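# Place one bread packet from the tray on each plate

## Task

Take bread packets from the tray and lay exactly one flat on each plate, so two packets remain on the tray. The tray, basket and plates must stay roughly in place, with the basket still upright. At the end neither arm may be in contact with anything on the table.

## Robot and tools

Robot: two arms, left_arm and right_arm. Each has a five-finger hand: a right hand on right_arm and a mirrored left hand on left_arm. Bases in the scene frame: left_arm at (+0.012, +0.305, +0.025) m and right_arm at (+0.049, -0.253, +0.024) m, both nearly unrotated. A post stands behind the arms. Loose objects may now and then get a brief push from outside.

Frames: the scene frame has its origin at table height midway between the nominal bases, +x out over the table, +y toward left_arm and +z up. Hand poses, targets and results for an arm are in that arm's own base frame. Fixed cameras and the table use the scene frame. The hand point sits 0.05 m in front of the palm and 0.15 m from the wrist face along the fingers. Its +z runs along the straight fingers and +y out of the palm. +x runs across the palm away from the thumb on the right hand and toward the thumb on the left hand. Straight fingertips reach 0.06-0.07 m past the point, 0.06 m behind it along -y. A bracket on the little-finger side of the wrist can strike objects.

Row layout (used by execute_actions and move): 28 numbers, each in [-1, 1]. Left arm first: dx, dy, dz, rx, ry, rz, then little, ring, middle, index, thumb_bend, thumb_turn, force_limit, speed. Right arm follows with the same 14. dx-rz are offsets, not poses. They are measured from the arm's Hand target at the start of the call or action, along that arm's base axes. rx, ry, rz form one rotation vector, turning about the Hand target position. Scale: 1.0 = 0.6 m or 180 degrees. Six zeros means no new pose for that arm. Finger numbers are absolute targets: -1 open or straight, +1 curled. thumb_turn -1 puts the thumb beside the palm and +1 opposite the fingers. force_limit maps -1 to about 0 N and +1 to 10 N (15 N for the thumb motors). speed rises from near zero at -1 to full at +0.48 and above. For a gentle grip close at speed -0.94 or lower. No number means keep as is: to leave a hand unchanged, resend its last executed eight numbers. Before any hand row has run, use hand_measured plus hand_force_limit and hand_speed instead.

execute_actions(actions, cameras): actions is a list of actions. Each action is up to 15 rows at 1/30 s each, and the last row holds through step 15. Every row in an action counts from the same start pose, so repeating an offset keeps moving the hand further. Images come back only for an empty list or when cameras names them (cam_high, cam_low, cam_left_wrist, cam_right_wrist, or "all").

move(target, speed, blend, blocking, cameras): target is one 28-number row or up to 15 rows. Every row is an offset from the Hand targets at the start of the move, never from the previous row. The hand travels in straight lines. speed is in m/s, 0.002-4.3, default 0.25, and turns go up to twice that in rad/s. blend is in metres, 0 meaning stop at each target. Each path is capped at 10 s. It does not avoid obstacles or the other arm. Faster moves lag, stray and hit harder. The result adds a move: line, e.g. done, off_target, moving, held or fault. limits=paced means the pose was clipped and limits=held means steps were withheld. blocking=false returns after about 0.5 s while the motion continues.

wait(seconds) lets the scene run without new commands. stop brakes a running move. zoom_image(camera, region [x0,y0,x1,y1], at most 504x504 pixels) enlarges the latest image. show_instructions shows the reference pages. finished_scene ends the scene for good.

Results: end_effector_position in metres and end_effector_quat_wxyz, both in the base frame. Hand target is the last commanded pose after clipping, and the next offsets start there. hand_measured, hand_stopped_by (moving, target, force, stalled, fault) and hand_load_n are six values each, in motor order. A dropped grip shows up as hand_load_n falling to about 0. Also reported: joint positions, velocities, torques and motor temperatures. Hands often settle 1-5 cm short of the command, usually low, and that by itself does not mean contact. Send the shortfall as a further offset. Orientation is clipped to within 40 degrees of the current orientation each step.

Gripping: with the thumb turned opposite the fingers, the hand can enclose objects about 0.035-0.065 m thick. Thumb tip against index pad can pinch light items up to about 0.08 m. To loosen, send targets more open than measured. To squeeze harder, raise force_limit and also send a target closed further than measured.

Avoid: dropping packets from any height, releasing things while they move, fast contacts, hard pushes into the table, tipping the basket, and knocking anything off the table (that fails the task). Never let the arms touch or press each other. Watch motor heat: long reaching, loads or pushing against obstacles heat motors, and at 100 °C the arm falls limp for 30-60 s. After an arm is blocked, pull its target back past the hand to stop it pushing. Finish with both hands lifted clear.

Each tool is called after "Request:" as name([rows], argument=value, ...), one row to a line, values as JSON.

Reference images:

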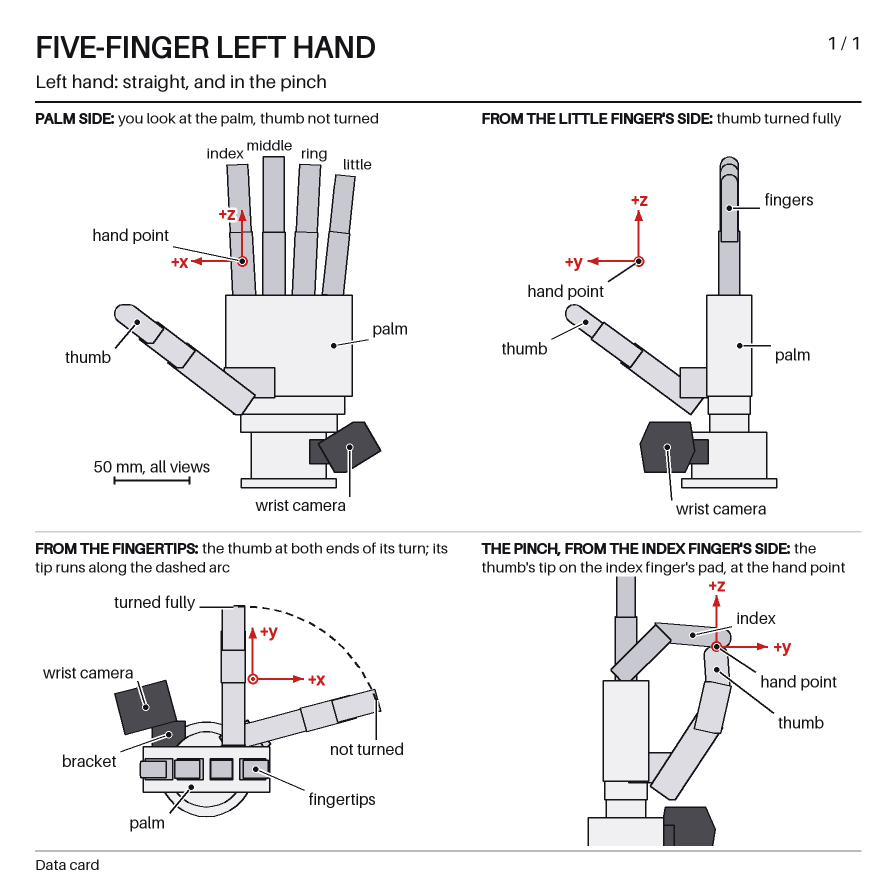

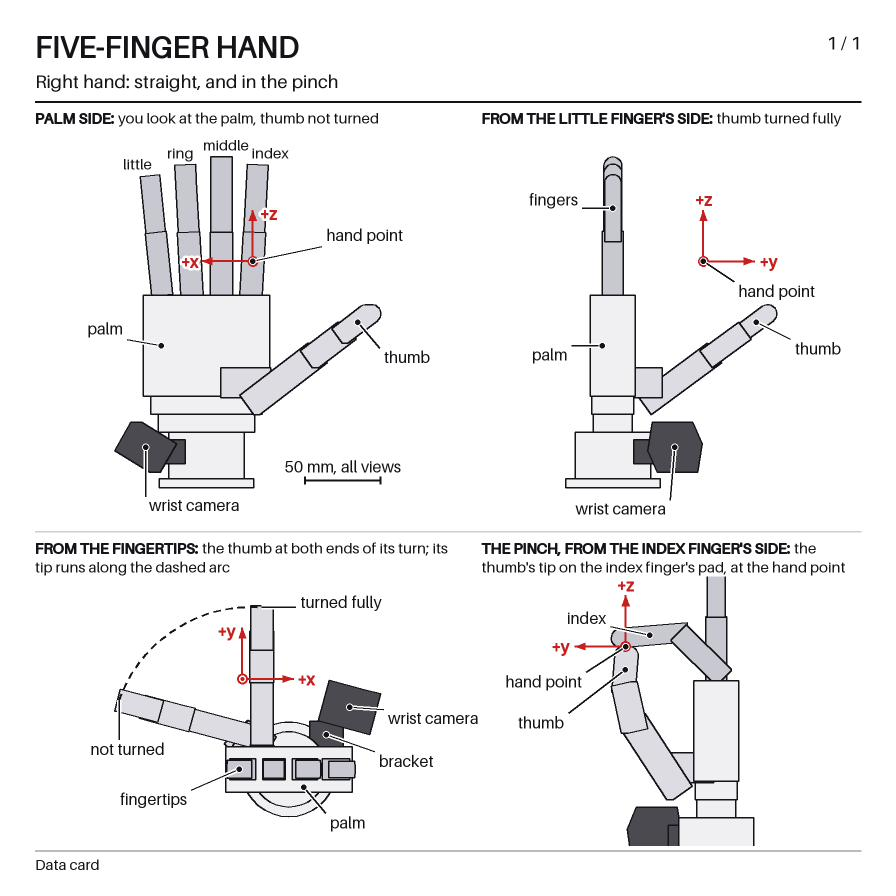

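## Session

Request:
execute_actions(actions=[])

Scene clock: 0.00 s.
left_arm: end_effector_position=(+0.6393, -0.1642, +0.2307) hand_measured=(-1.000, -1.000, -1.000, -1.000, -1.000, -1.000) hand_load_n=(+0.0, +0.0, +0.0, +0.0, +0.0, +0.0) hand_stopped_by=(target, target, target, target, target, target) hand_force_limit=0.00 hand_speed=-0.80 end_effector_quat_wxyz=(+0.307, -0.148, +0.708, -0.618) | right_arm: end_effector_position=(+0.3430, +0.2024, +0.1345) hand_measured=(-1.000, -1.000, -1.000, -1.000, -1.000, -1.000) hand_load_n=(+0.0, +0.0, +0.0, +0.0, +0.0, +0.0) hand_stopped_by=(target, target, target, target, target, target) hand_force_limit=0.00 hand_speed=-0.80 end_effector_quat_wxyz=(+0.553, +0.723, +0.239, +0.338)
Joint positions: left_arm=[-0.009 1.67 1.152 0.443 0.893 0.312] | right_arm=[1.032 1.959 1.101 -1.504 1.343 -0.537]
Joint velocities: within noise
Joint torques (N m): no reading
Motor temperatures (°C): left_arm=[27 27 28 31 33 26] | right_arm=[32 35 22 24 25 29]
Heat: left arm: hottest wrist yaw 33 °C; right arm: hottest shoulder 35 °C.
Hand target: left_arm +0.6448, -0.1643, +0.2353; +0.311, -0.145, +0.706, -0.619 | right_arm +0.3446, +0.2052, +0.1355; +0.551, +0.724, +0.237, +0.341

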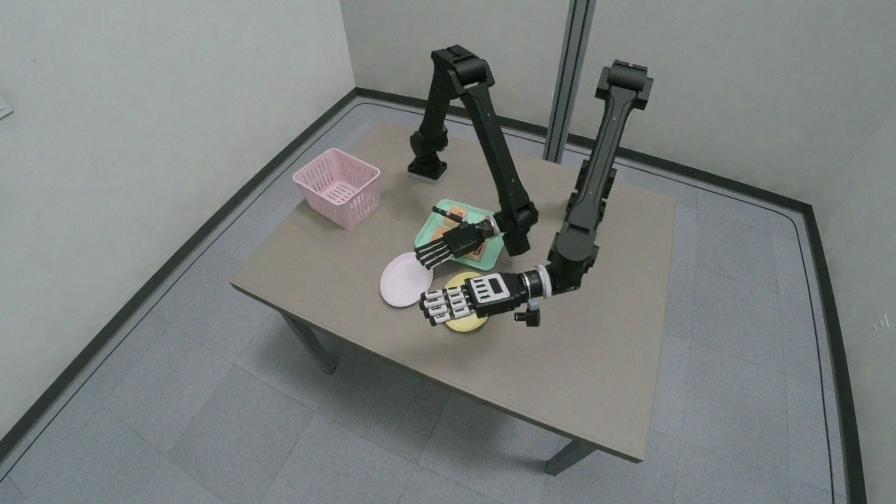

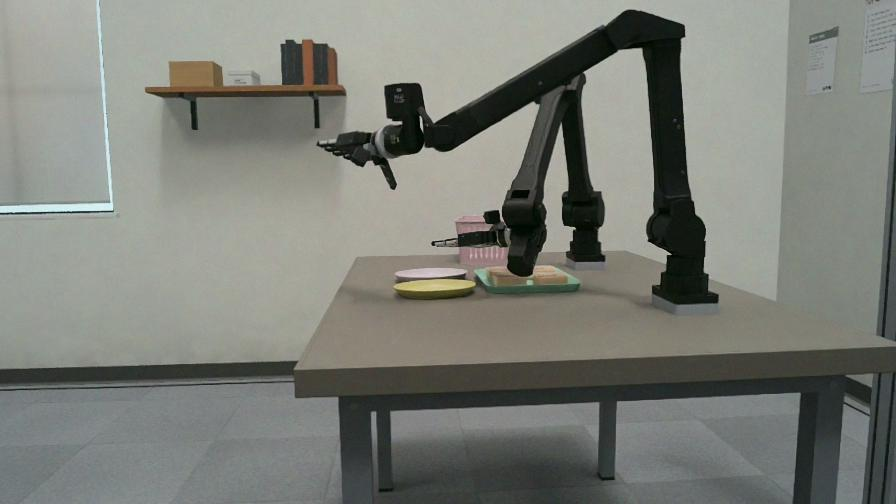

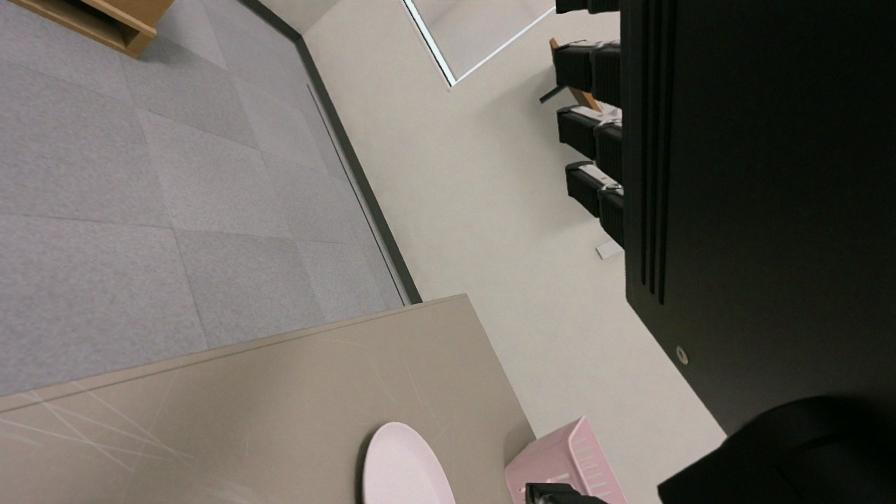

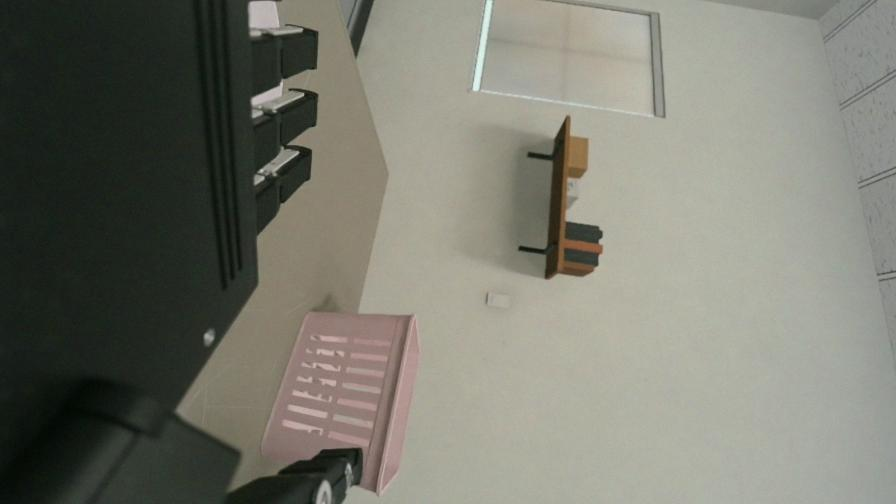

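Request:
zoom_image(camera="cam_high", region=[360, 180, 540, 340])

Request:
zoom_image(camera="cam_low", region=[380, 200, 620, 320])

Scaled by 2.800.

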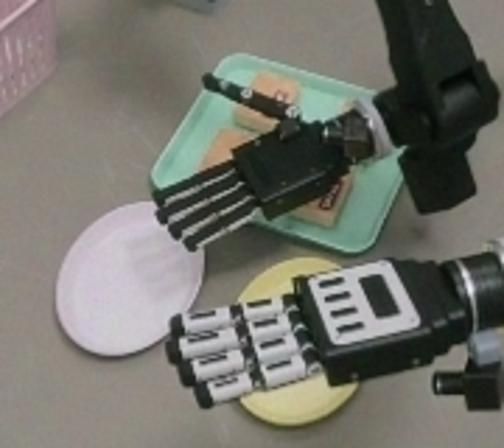

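Scaled by 2.100.

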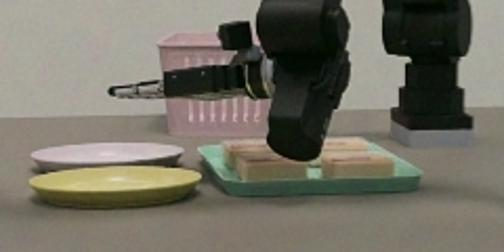

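Request:
move(target=[-0.408,0.48,0.19,0,0,0.2,-1,-1,-1,-1,-1,-1,0,-0.8,-0.075,-0.342,0.375,0.422,-0.165,-0.27,-1,-1,-1,-1,-1,-1,0,-0.8], cameras=["all"])

Scene clock: 45.90 s.
left_arm: end_effector_position=(+0.4041, +0.1193, +0.3506) hand_measured=(-1.000, -1.000, -1.000, -1.000, -1.000, -1.000) hand_load_n=(-0.5, +0.0, +0.0, +0.0, +0.0, +0.0) hand_stopped_by=(target, target, target, target, target, target) hand_force_limit=0.00 hand_speed=-0.80 end_effector_quat_wxyz=(+0.485, -0.352, +0.627, -0.498) | right_arm: end_effector_position=(+0.2948, +0.0001, +0.3450) hand_measured=(-1.000, -1.000, -1.000, -1.000, -1.000, -1.000) hand_load_n=(+0.0, +0.5, +0.0, +0.0, +0.0, +0.0) hand_stopped_by=(target, target, target, target, target, target) hand_force_limit=0.00 hand_speed=-0.80 end_effector_quat_wxyz=(+0.141, +0.829, -0.436, +0.320)
Joint positions: left_arm=[0.697 0.896 0.789 0.045 0.983 0.312] | right_arm=[0.395 1.103 1.334 -1.57 0.682 -0.289]
Joint torques (N m): left_arm=[1.38 -3.78 10.29 1.1 0.18 0.09] | right_arm=[-0.38 -7.06 10.89 0.49 0.38 -0.04]
Motor temperatures (°C): left_arm=[27 28 35 31 33 26] | right_arm=[31 37 24 24 26 29]
Heat: left arm: hottest elbow 35 °C; right arm: hottest shoulder 37 °C.
Hand target: left_arm +0.4000, +0.1237, +0.3492; +0.487, -0.356, +0.627, -0.493 | right_arm +0.2996, -0.0001, +0.3605; +0.129, +0.825, -0.441, +0.329
Off the commanded pose: left_arm 0.006 m, 1 deg | right_arm 0.016 m, 2 deg.
move: off_target (right_arm)
cam_left_wrist: T_world_to_cam=[[-0.09803, -0.48696, 0.8679, -0.20535], [-0.67504, -0.60826, -0.41753, 0.4969], [0.73124, -0.6268, -0.26909, -0.01383]] pos_world=[0.32542, 0.19358, 0.38198]
cam_right_wrist: T_world_to_cam=[[-0.69706, -0.69998, 0.15534, 0.14719], [-0.71701, 0.67989, -0.15377, 0.26262], [0.00202, -0.21857, -0.97582, 0.45605]] pos_world=[0.28998, 0.02416, 0.46254]

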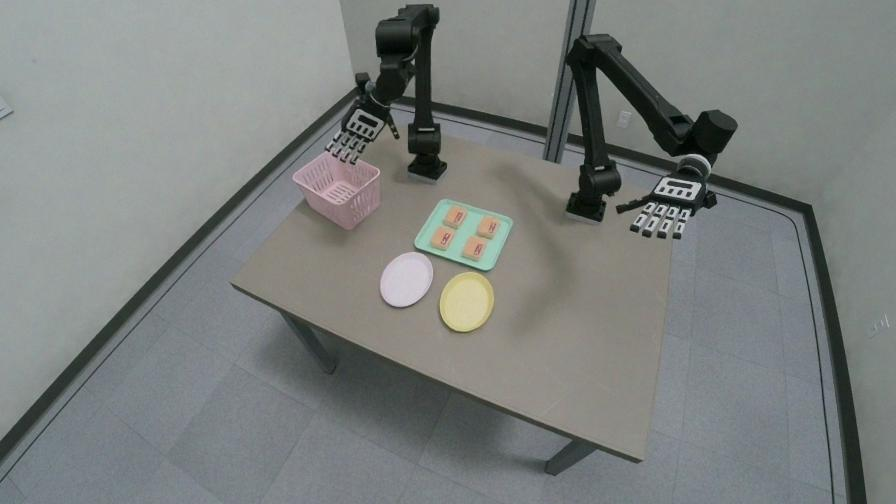

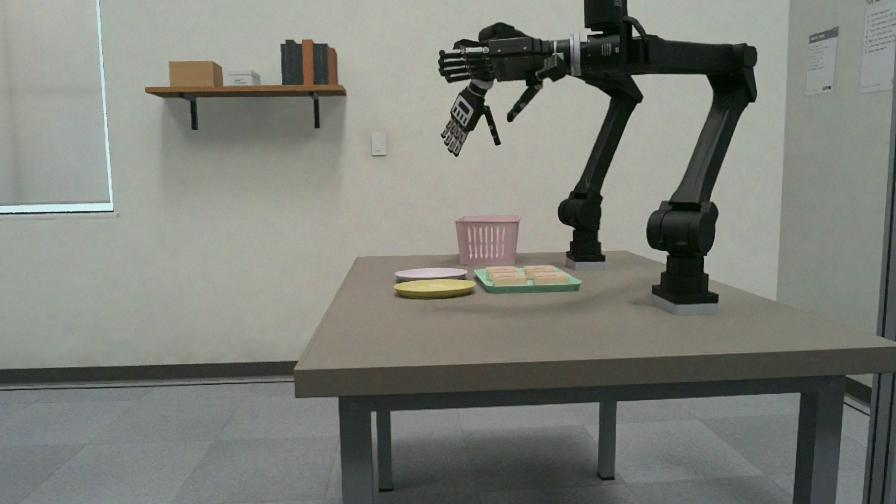

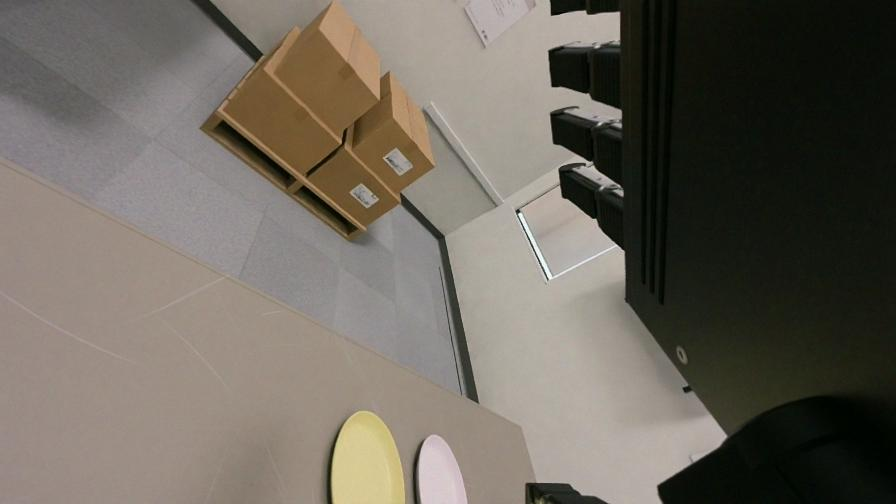

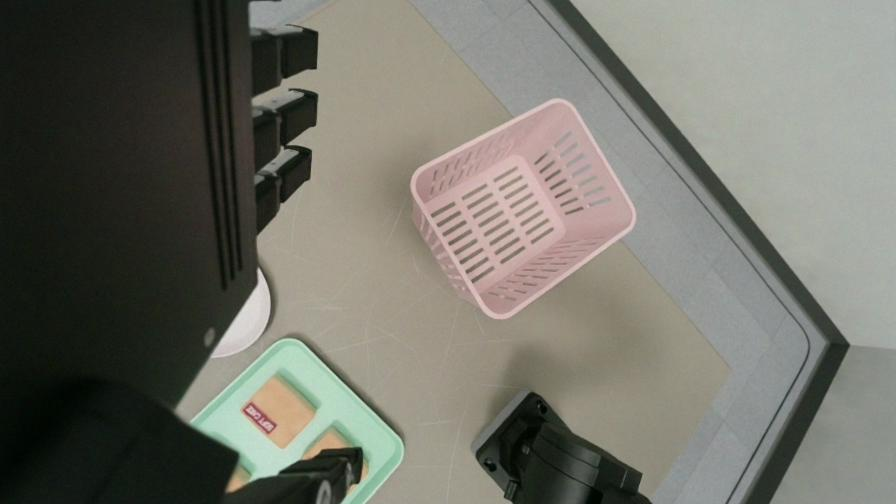

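Request:
zoom_image(camera="cam_high", region=[370, 190, 530, 340])

Request:
zoom_image(camera="cam_low", region=[380, 220, 600, 320])

Request:
zoom_image(camera="cam_right_wrist", region=[180, 320, 430, 504])

Scaled by 3.150.

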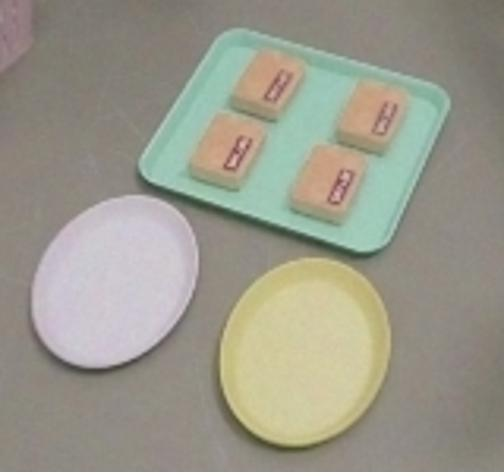

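Scaled by 2.291.

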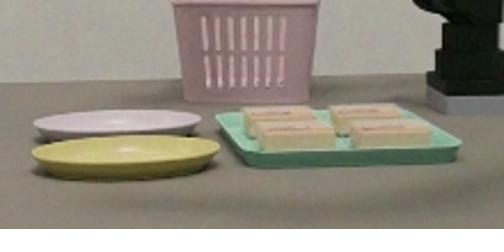

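Scaled by 2.016.

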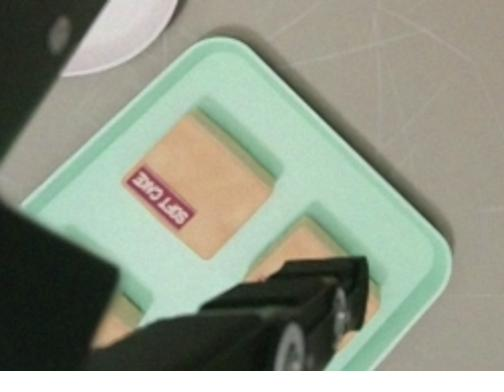

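Request:
zoom_image(camera="cam_low", region=[460, 245, 600, 310])

Request:
zoom_image(camera="cam_high", region=[405, 190, 525, 280])

Request:
zoom_image(camera="cam_low", region=[370, 245, 510, 310])

Scaled by 3.600.

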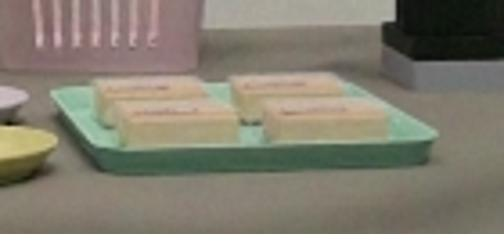

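Scaled by 4.200.

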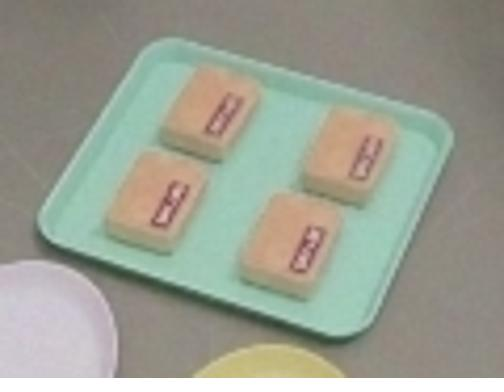

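Scaled by 3.600.

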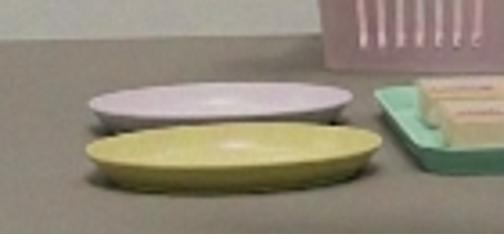

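Request:
zoom_image(camera="cam_high", region=[400, 130, 460, 190])

Request:
zoom_image(camera="cam_high", region=[550, 170, 630, 240])

Request:
zoom_image(camera="cam_low", region=[540, 230, 740, 330])

Scaled by 8.400.

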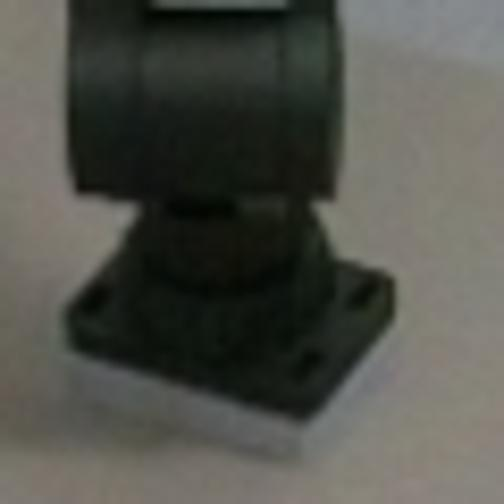

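Scaled by 6.300.

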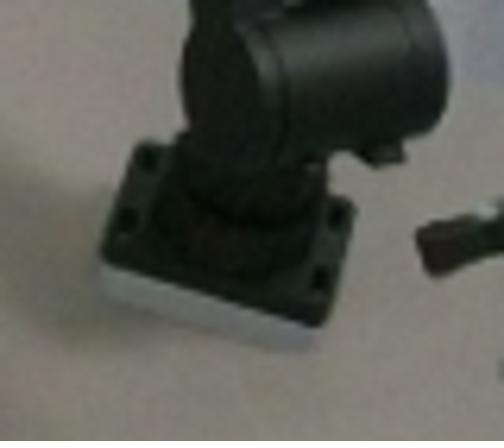

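Scaled by 2.520.

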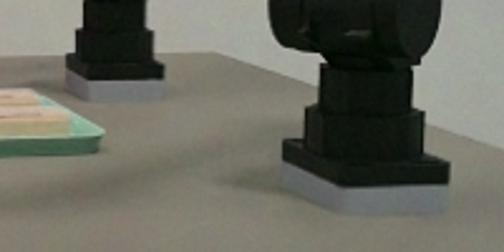

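Request:
move(target=[-0.14,-0.641,-0.34,0.1046,0.1838,-0.368,0.8,0.8,-0.5,-0.5,-1,1,0,-0.4,0,0,0,0,0,0,-1,-1,-1,-1,-1,-1,0,-0.8], cameras=["all"])

Scene clock: 108.33 s.
left_arm: end_effector_position=(+0.3050, -0.2524, +0.1339) hand_measured=(+0.800, +0.800, -0.500, -0.500, -1.000, +1.000) hand_load_n=(+0.0, +0.0, +0.0, +0.0, +0.0, +0.0) hand_stopped_by=(target, target, target, target, target, target) hand_force_limit=0.00 hand_speed=-0.40 end_effector_quat_wxyz=(-0.003, -0.017, +0.890, -0.456) | right_arm: end_effector_position=(+0.2948, +0.0002, +0.3450) hand_measured=(-1.000, -1.000, -1.000, -1.000, -1.000, -1.000) hand_load_n=(+0.0, -0.5, +0.0, +0.0, +0.0, +0.0) hand_stopped_by=(target, target, target, target, target, target) hand_force_limit=0.00 hand_speed=-0.80 end_effector_quat_wxyz=(+0.141, +0.829, -0.436, +0.320)
Joint positions: left_arm=[-0.365 1.272 0.865 -0.69 0.855 0.948] | right_arm=[0.395 1.103 1.334 -1.57 0.682 -0.289]
Joint torques (N m): left_arm=[-1.03 -6.77 13.08 0.55 0.48 0.12] | right_arm=[-0.5 -7.06 10.92 0.5 0.39 -0.03]
Motor temperatures (°C): left_arm=[27 28 35 30 32 25] | right_arm=[31 36 37 24 25 28]
Heat: left arm: hottest elbow 35 °C; right arm: hottest elbow 37 °C.
Hand target: left_arm +0.3159, -0.2610, +0.1452; +0.005, -0.001, +0.889, -0.458 | right_arm +0.2996, +0.0000, +0.3605; +0.129, +0.825, -0.441, +0.329
Off the commanded pose: left_arm 0.018 m, 2 deg | right_arm 0.016 m, 2 deg.
move: off_target (left_arm)
cam_left_wrist: T_world_to_cam=[[-0.22174, -0.58227, 0.78217, -0.18277], [-0.87125, 0.47853, 0.10923, 0.37715], [-0.4379, -0.65725, -0.61341, 0.16229]] pos_world=[0.35913, -0.18023, 0.20131]
cam_right_wrist: T_world_to_cam=[[-0.69698, -0.7001, 0.15521, 0.14732], [-0.71709, 0.67987, -0.15347, 0.26243], [0.00192, -0.21826, -0.97589, 0.45603]] pos_world=[0.28999, 0.02426, 0.46244]

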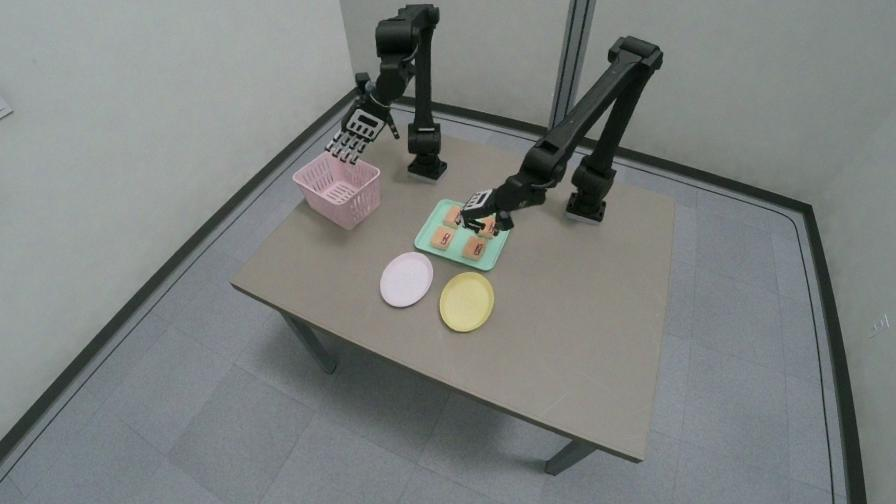

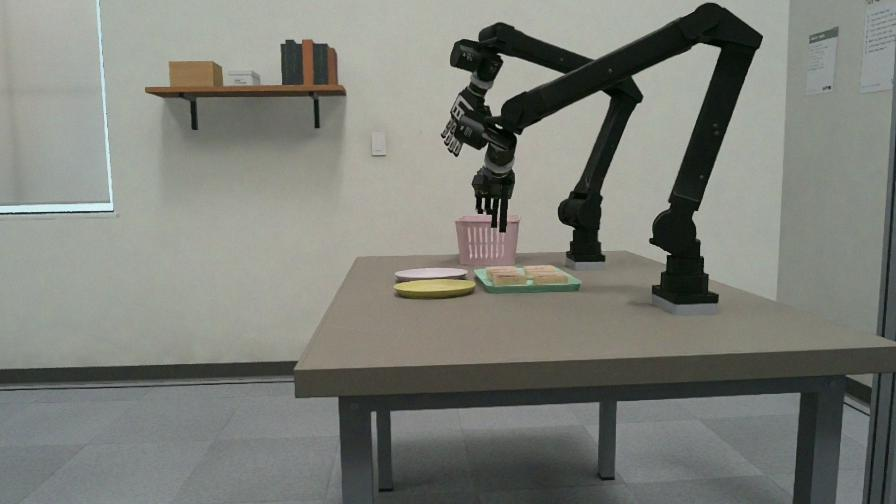

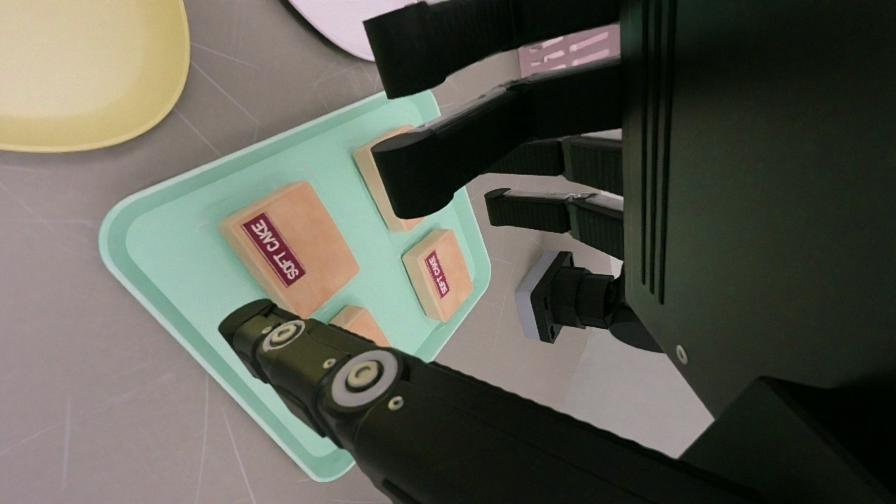

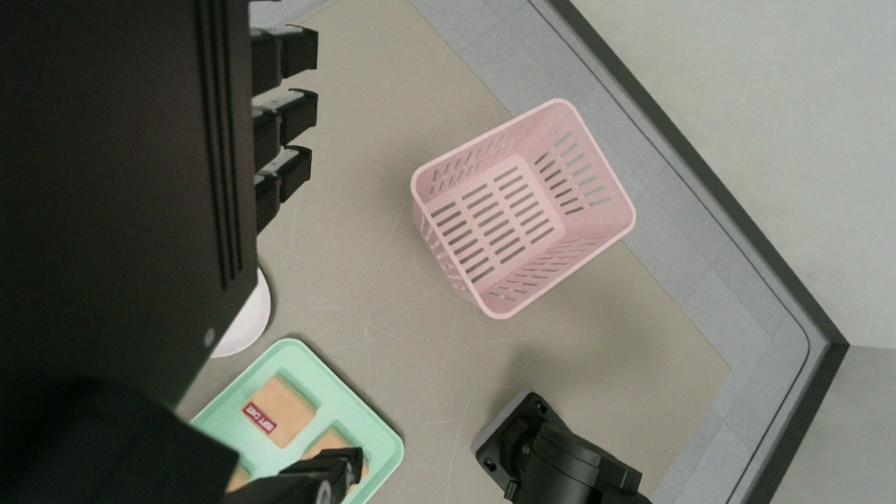

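Request:
zoom_image(camera="cam_left_wrist", region=[90, 80, 500, 490])

Scaled by 1.229.

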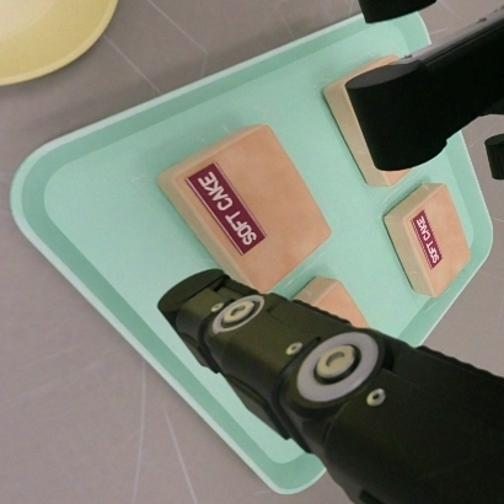

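Request:
move(target=[-0.0465,-0.0233,-0.065,0,0,0.025,0.8,0.8,-0.5,-0.5,-1,1,0,-0.4,0,0,0,0,0,0,-1,-1,-1,-1,-1,-1,0,-0.8], cameras=["cam_left_wrist","cam_low","cam_high"], speed=0.15)

Request:
zoom_image(camera="cam_left_wrist", region=[60, 60, 500, 500])

Scene clock: 126.53 s.
left_arm: end_effector_position=(+0.2933, -0.2712, +0.1071) hand_measured=(+0.800, +0.800, -0.500, -0.500, -1.000, +1.000) hand_load_n=(+0.0, +0.5, +0.0, +0.0, +0.0, +0.0) hand_stopped_by=(target, target, target, target, target, target) hand_force_limit=0.00 hand_speed=-0.40 end_effector_quat_wxyz=(+0.023, -0.038, +0.889, -0.455) | right_arm: end_effector_position=(+0.2948, +0.0002, +0.3450) hand_measured=(-1.000, -1.000, -1.000, -1.000, -1.000, -1.000) hand_load_n=(+0.0, +0.0, +0.0, +0.0, +0.0, +0.0) hand_stopped_by=(target, target, target, target, target, target) hand_force_limit=0.00 hand_speed=-0.80 end_effector_quat_wxyz=(+0.141, +0.829, -0.436, +0.320)
Joint positions: left_arm=[-0.438 1.247 0.754 -0.464 0.775 0.791] | right_arm=[0.395 1.103 1.334 -1.57 0.682 -0.289]
Joint torques (N m): left_arm=[-1.14 -7.94 8.06 2.09 0.39 -0.14] | right_arm=[-0.44 -7.06 10.89 0.49 0.39 -0.04]
Motor temperatures (°C): left_arm=[27 27 40 30 32 25] | right_arm=[31 36 38 24 25 28]
Heat: left arm: hottest elbow 40 °C; right arm: hottest elbow 38 °C.
Hand target: left_arm +0.2881, -0.2749, +0.1063; +0.023, -0.036, +0.888, -0.457 | right_arm +0.2996, +0.0000, +0.3605; +0.129, +0.825, -0.441, +0.329
Off the commanded pose: left_arm 0.007 m, 0 deg | right_arm 0.016 m, 2 deg.
move: done
cam_left_wrist: T_world_to_cam=[[-0.20756, -0.59715, 0.77481, -0.18277], [-0.90154, 0.42418, 0.08541, 0.3755], [-0.37966, -0.68079, -0.6264, 0.10639]] pos_world=[0.34099, -0.196, 0.17618]
Images, in order (width x height): cam_high 896x504, cam_low 896x504, cam_left_wrist 896x504.

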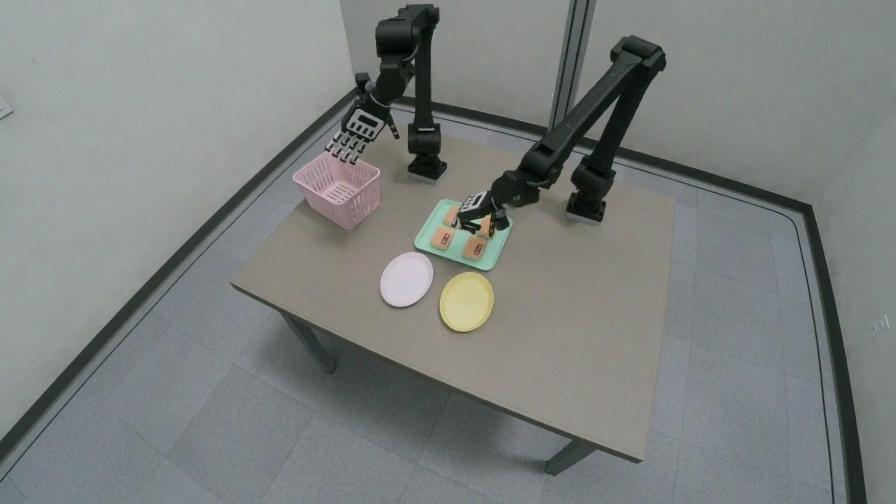

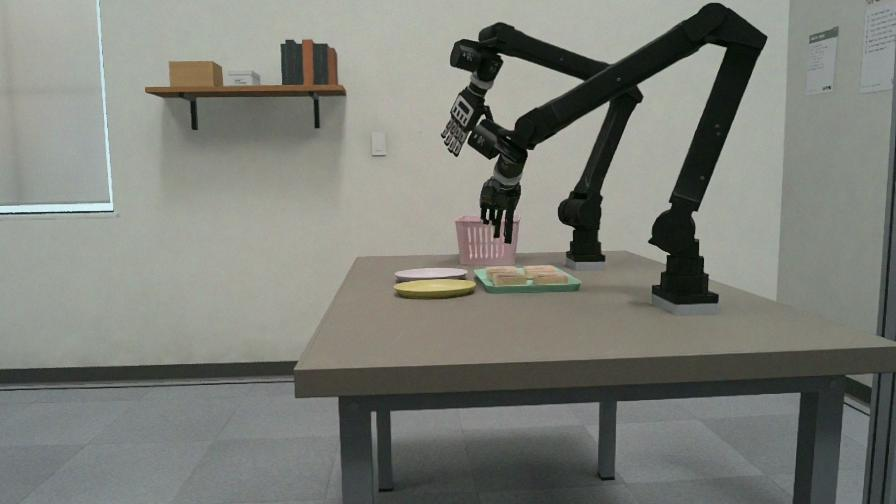

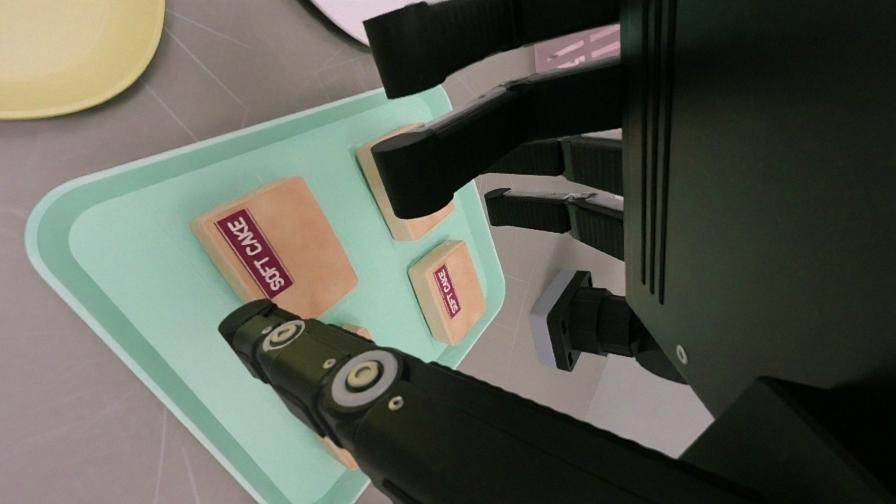

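Scaled by 1.145.

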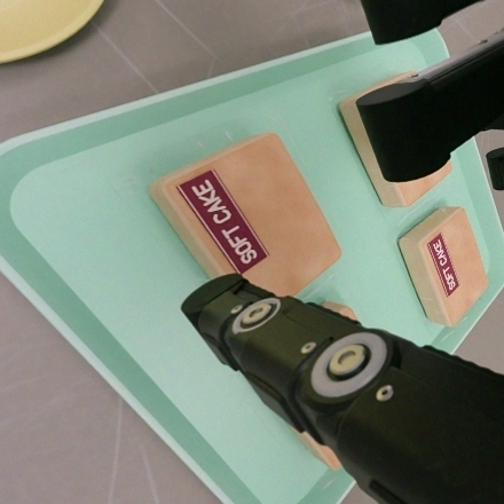

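Request:
move(target=[-0.0252,0.0073,-0.102,0,0,0.01,0.8,0.8,-0.5,-0.5,-1,1,0,-0.4,0,0,0,0,0,0,-1,-1,-1,-1,-1,-1,0,-0.8], cameras=["cam_left_wrist","cam_low","cam_high"], speed=0.12)

Request:
zoom_image(camera="cam_left_wrist", region=[60, 60, 500, 500])

Request:
zoom_image(camera="cam_low", region=[440, 200, 600, 310])

Request:
zoom_image(camera="cam_high", region=[410, 180, 530, 280])

Scene clock: 137.33 s.
left_arm: end_effector_position=(+0.2788, -0.2665, +0.0521) hand_measured=(+0.800, +0.800, -0.500, -0.500, -1.000, +1.000) hand_load_n=(+0.0, +0.0, +0.0, +0.0, +0.0, +0.5) hand_stopped_by=(target, target, target, target, target, target) hand_force_limit=0.00 hand_speed=-0.40 end_effector_quat_wxyz=(+0.038, -0.049, +0.887, -0.458) | right_arm: end_effector_position=(+0.2948, +0.0002, +0.3450) hand_measured=(-1.000, -1.000, -1.000, -1.000, -1.000, -1.000) hand_load_n=(+0.0, +0.0, +0.0, +0.0, +0.0, +0.0) hand_stopped_by=(target, target, target, target, target, target) hand_force_limit=0.00 hand_speed=-0.80 end_effector_quat_wxyz=(+0.141, +0.829, -0.436, +0.320)
Joint positions: left_arm=[-0.448 1.286 0.604 -0.224 0.748 0.744] | right_arm=[0.395 1.103 1.334 -1.57 0.682 -0.289]
Joint torques (N m): left_arm=[-1.2 -5.6 7.54 2.18 0.34 -0.13] | right_arm=[-0.5 -7.12 10.91 0.49 0.39 -0.04]
Heat: left arm: hottest elbow 39 °C; right arm: hottest elbow 39 °C.
Hand target: left_arm +0.2728, -0.2705, +0.0450; +0.030, -0.050, +0.888, -0.457 | right_arm +0.2996, +0.0000, +0.3605; +0.129, +0.825, -0.441, +0.329
Off the commanded pose: left_arm 0.010 m, 1 deg | right_arm 0.016 m, 2 deg.
move: done
cam_left_wrist: T_world_to_cam=[[-0.20136, -0.59815, 0.77567, -0.14245], [-0.91631, 0.39488, 0.06663, 0.36252], [-0.34615, -0.69734, -0.62761, 0.05596]] pos_world=[0.32287, -0.18933, 0.12146]
Images, in order (width x height): cam_high 896x504, cam_low 896x504, cam_left_wrist 896x504.

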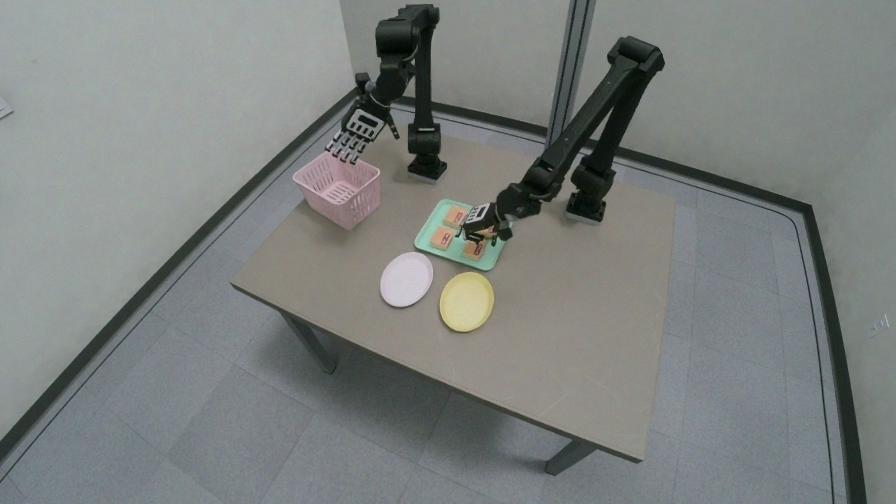

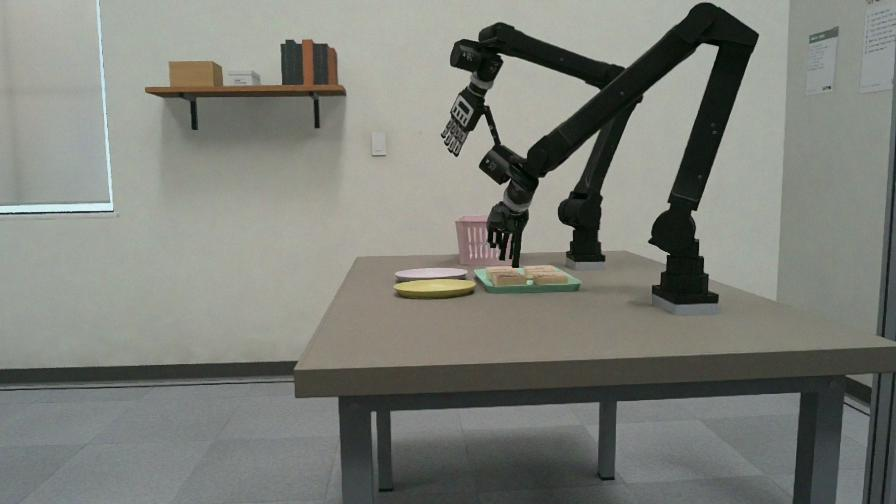

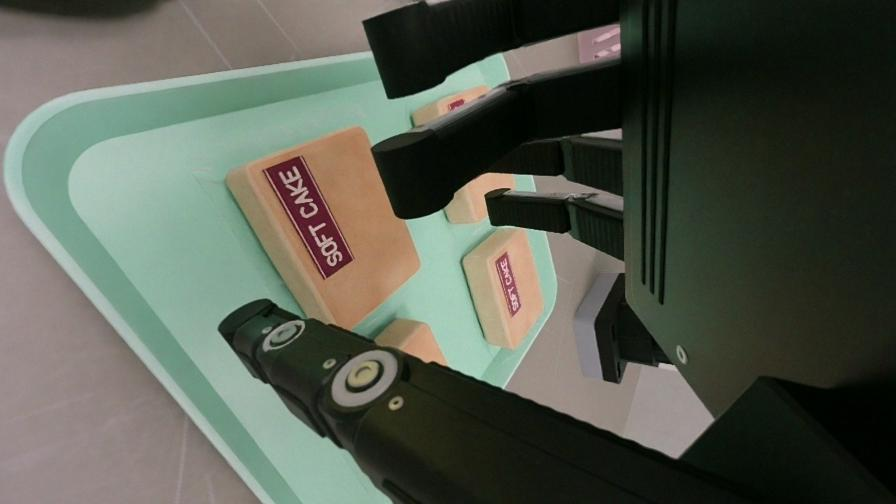

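Scaled by 1.145.

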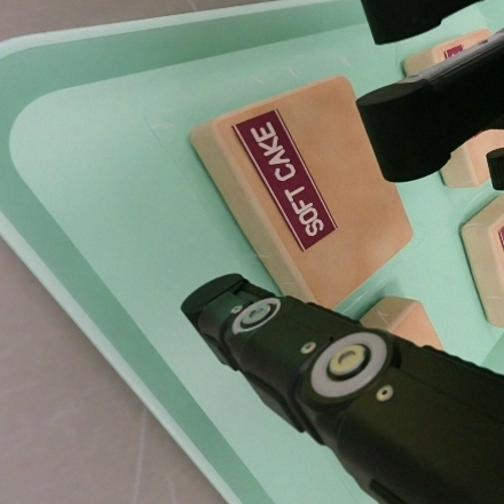

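Scaled by 3.150.

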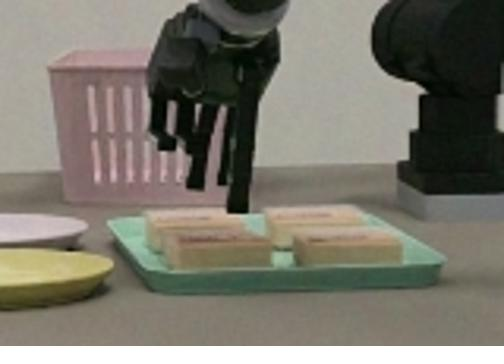

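Scaled by 4.200.

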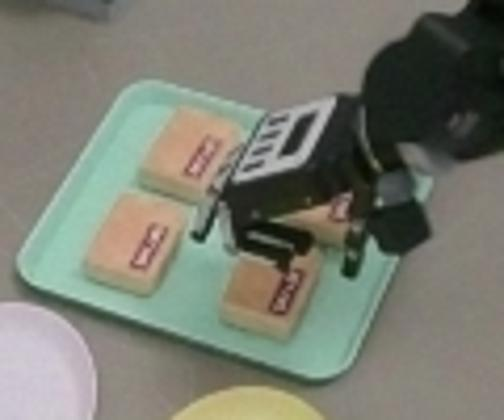

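Request:
move(target=[0,0,-0.05,0,0,0.005,0.8,0.8,-0.5,-0.5,-1,1,0,-0.4,0,0,0,0,0,0,-1,-1,-1,-1,-1,-1,0,-0.8], cameras=["cam_left_wrist"], speed=0.08)

Scene clock: 147.67 s.
left_arm: end_effector_position=(+0.2795, -0.2668, +0.0221) hand_measured=(+0.800, +0.800, -0.500, -0.500, -1.000, +1.000) hand_load_n=(+0.0, +0.0, +0.0, +0.0, +0.0, +0.0) hand_stopped_by=(target, target, target, target, target, target) hand_force_limit=0.00 hand_speed=-0.40 end_effector_quat_wxyz=(+0.042, -0.056, +0.886, -0.458) | right_arm: end_effector_position=(+0.2948, +0.0002, +0.3450) hand_measured=(-1.000, -1.000, -1.000, -1.000, -1.000, -1.000) hand_load_n=(+0.0, +0.0, +0.0, +0.0, +0.0, +0.0) hand_stopped_by=(target, target, target, target, target, target) hand_force_limit=0.00 hand_speed=-0.80 end_effector_quat_wxyz=(+0.141, +0.829, -0.436, +0.320)
Joint positions: left_arm=[-0.45 1.358 0.56 -0.095 0.737 0.724] | right_arm=[0.395 1.103 1.334 -1.57 0.682 -0.289]
Joint torques (N m): left_arm=[-1.32 -5.95 6.89 2.18 0.34 -0.12] | right_arm=[-0.44 -7.06 10.91 0.5 0.39 -0.04]
Heat: left arm: hottest elbow 37 °C; right arm: hottest elbow 40 °C.
Hand target: left_arm +0.2729, -0.2705, +0.0151; +0.034, -0.057, +0.887, -0.456 | right_arm +0.2996, +0.0000, +0.3605; +0.129, +0.825, -0.441, +0.329
Off the commanded pose: left_arm 0.010 m, 1 deg | right_arm 0.016 m, 2 deg.
move: done
cam_left_wrist: T_world_to_cam=[[-0.1917, -0.60106, 0.77587, -0.12262], [-0.92262, 0.37995, 0.06638, 0.36301], [-0.33469, -0.70311, -0.62739, 0.0324]] pos_world=[0.32226, -0.18885, 0.09136]

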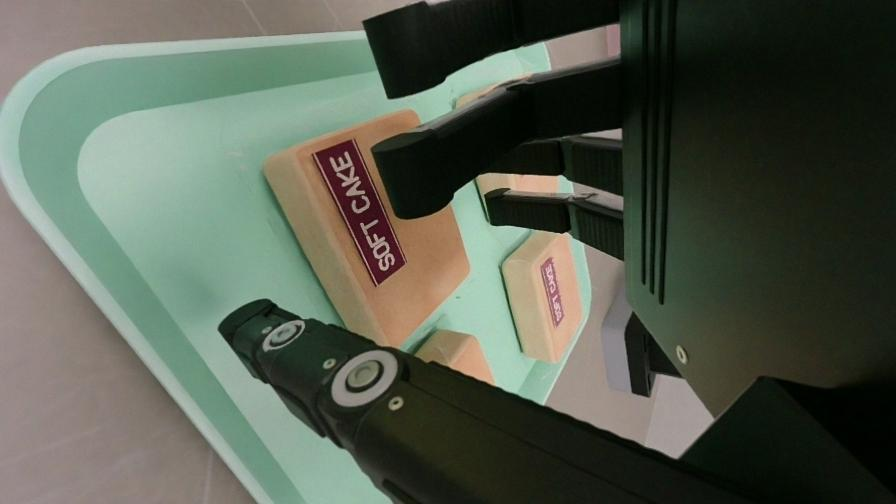

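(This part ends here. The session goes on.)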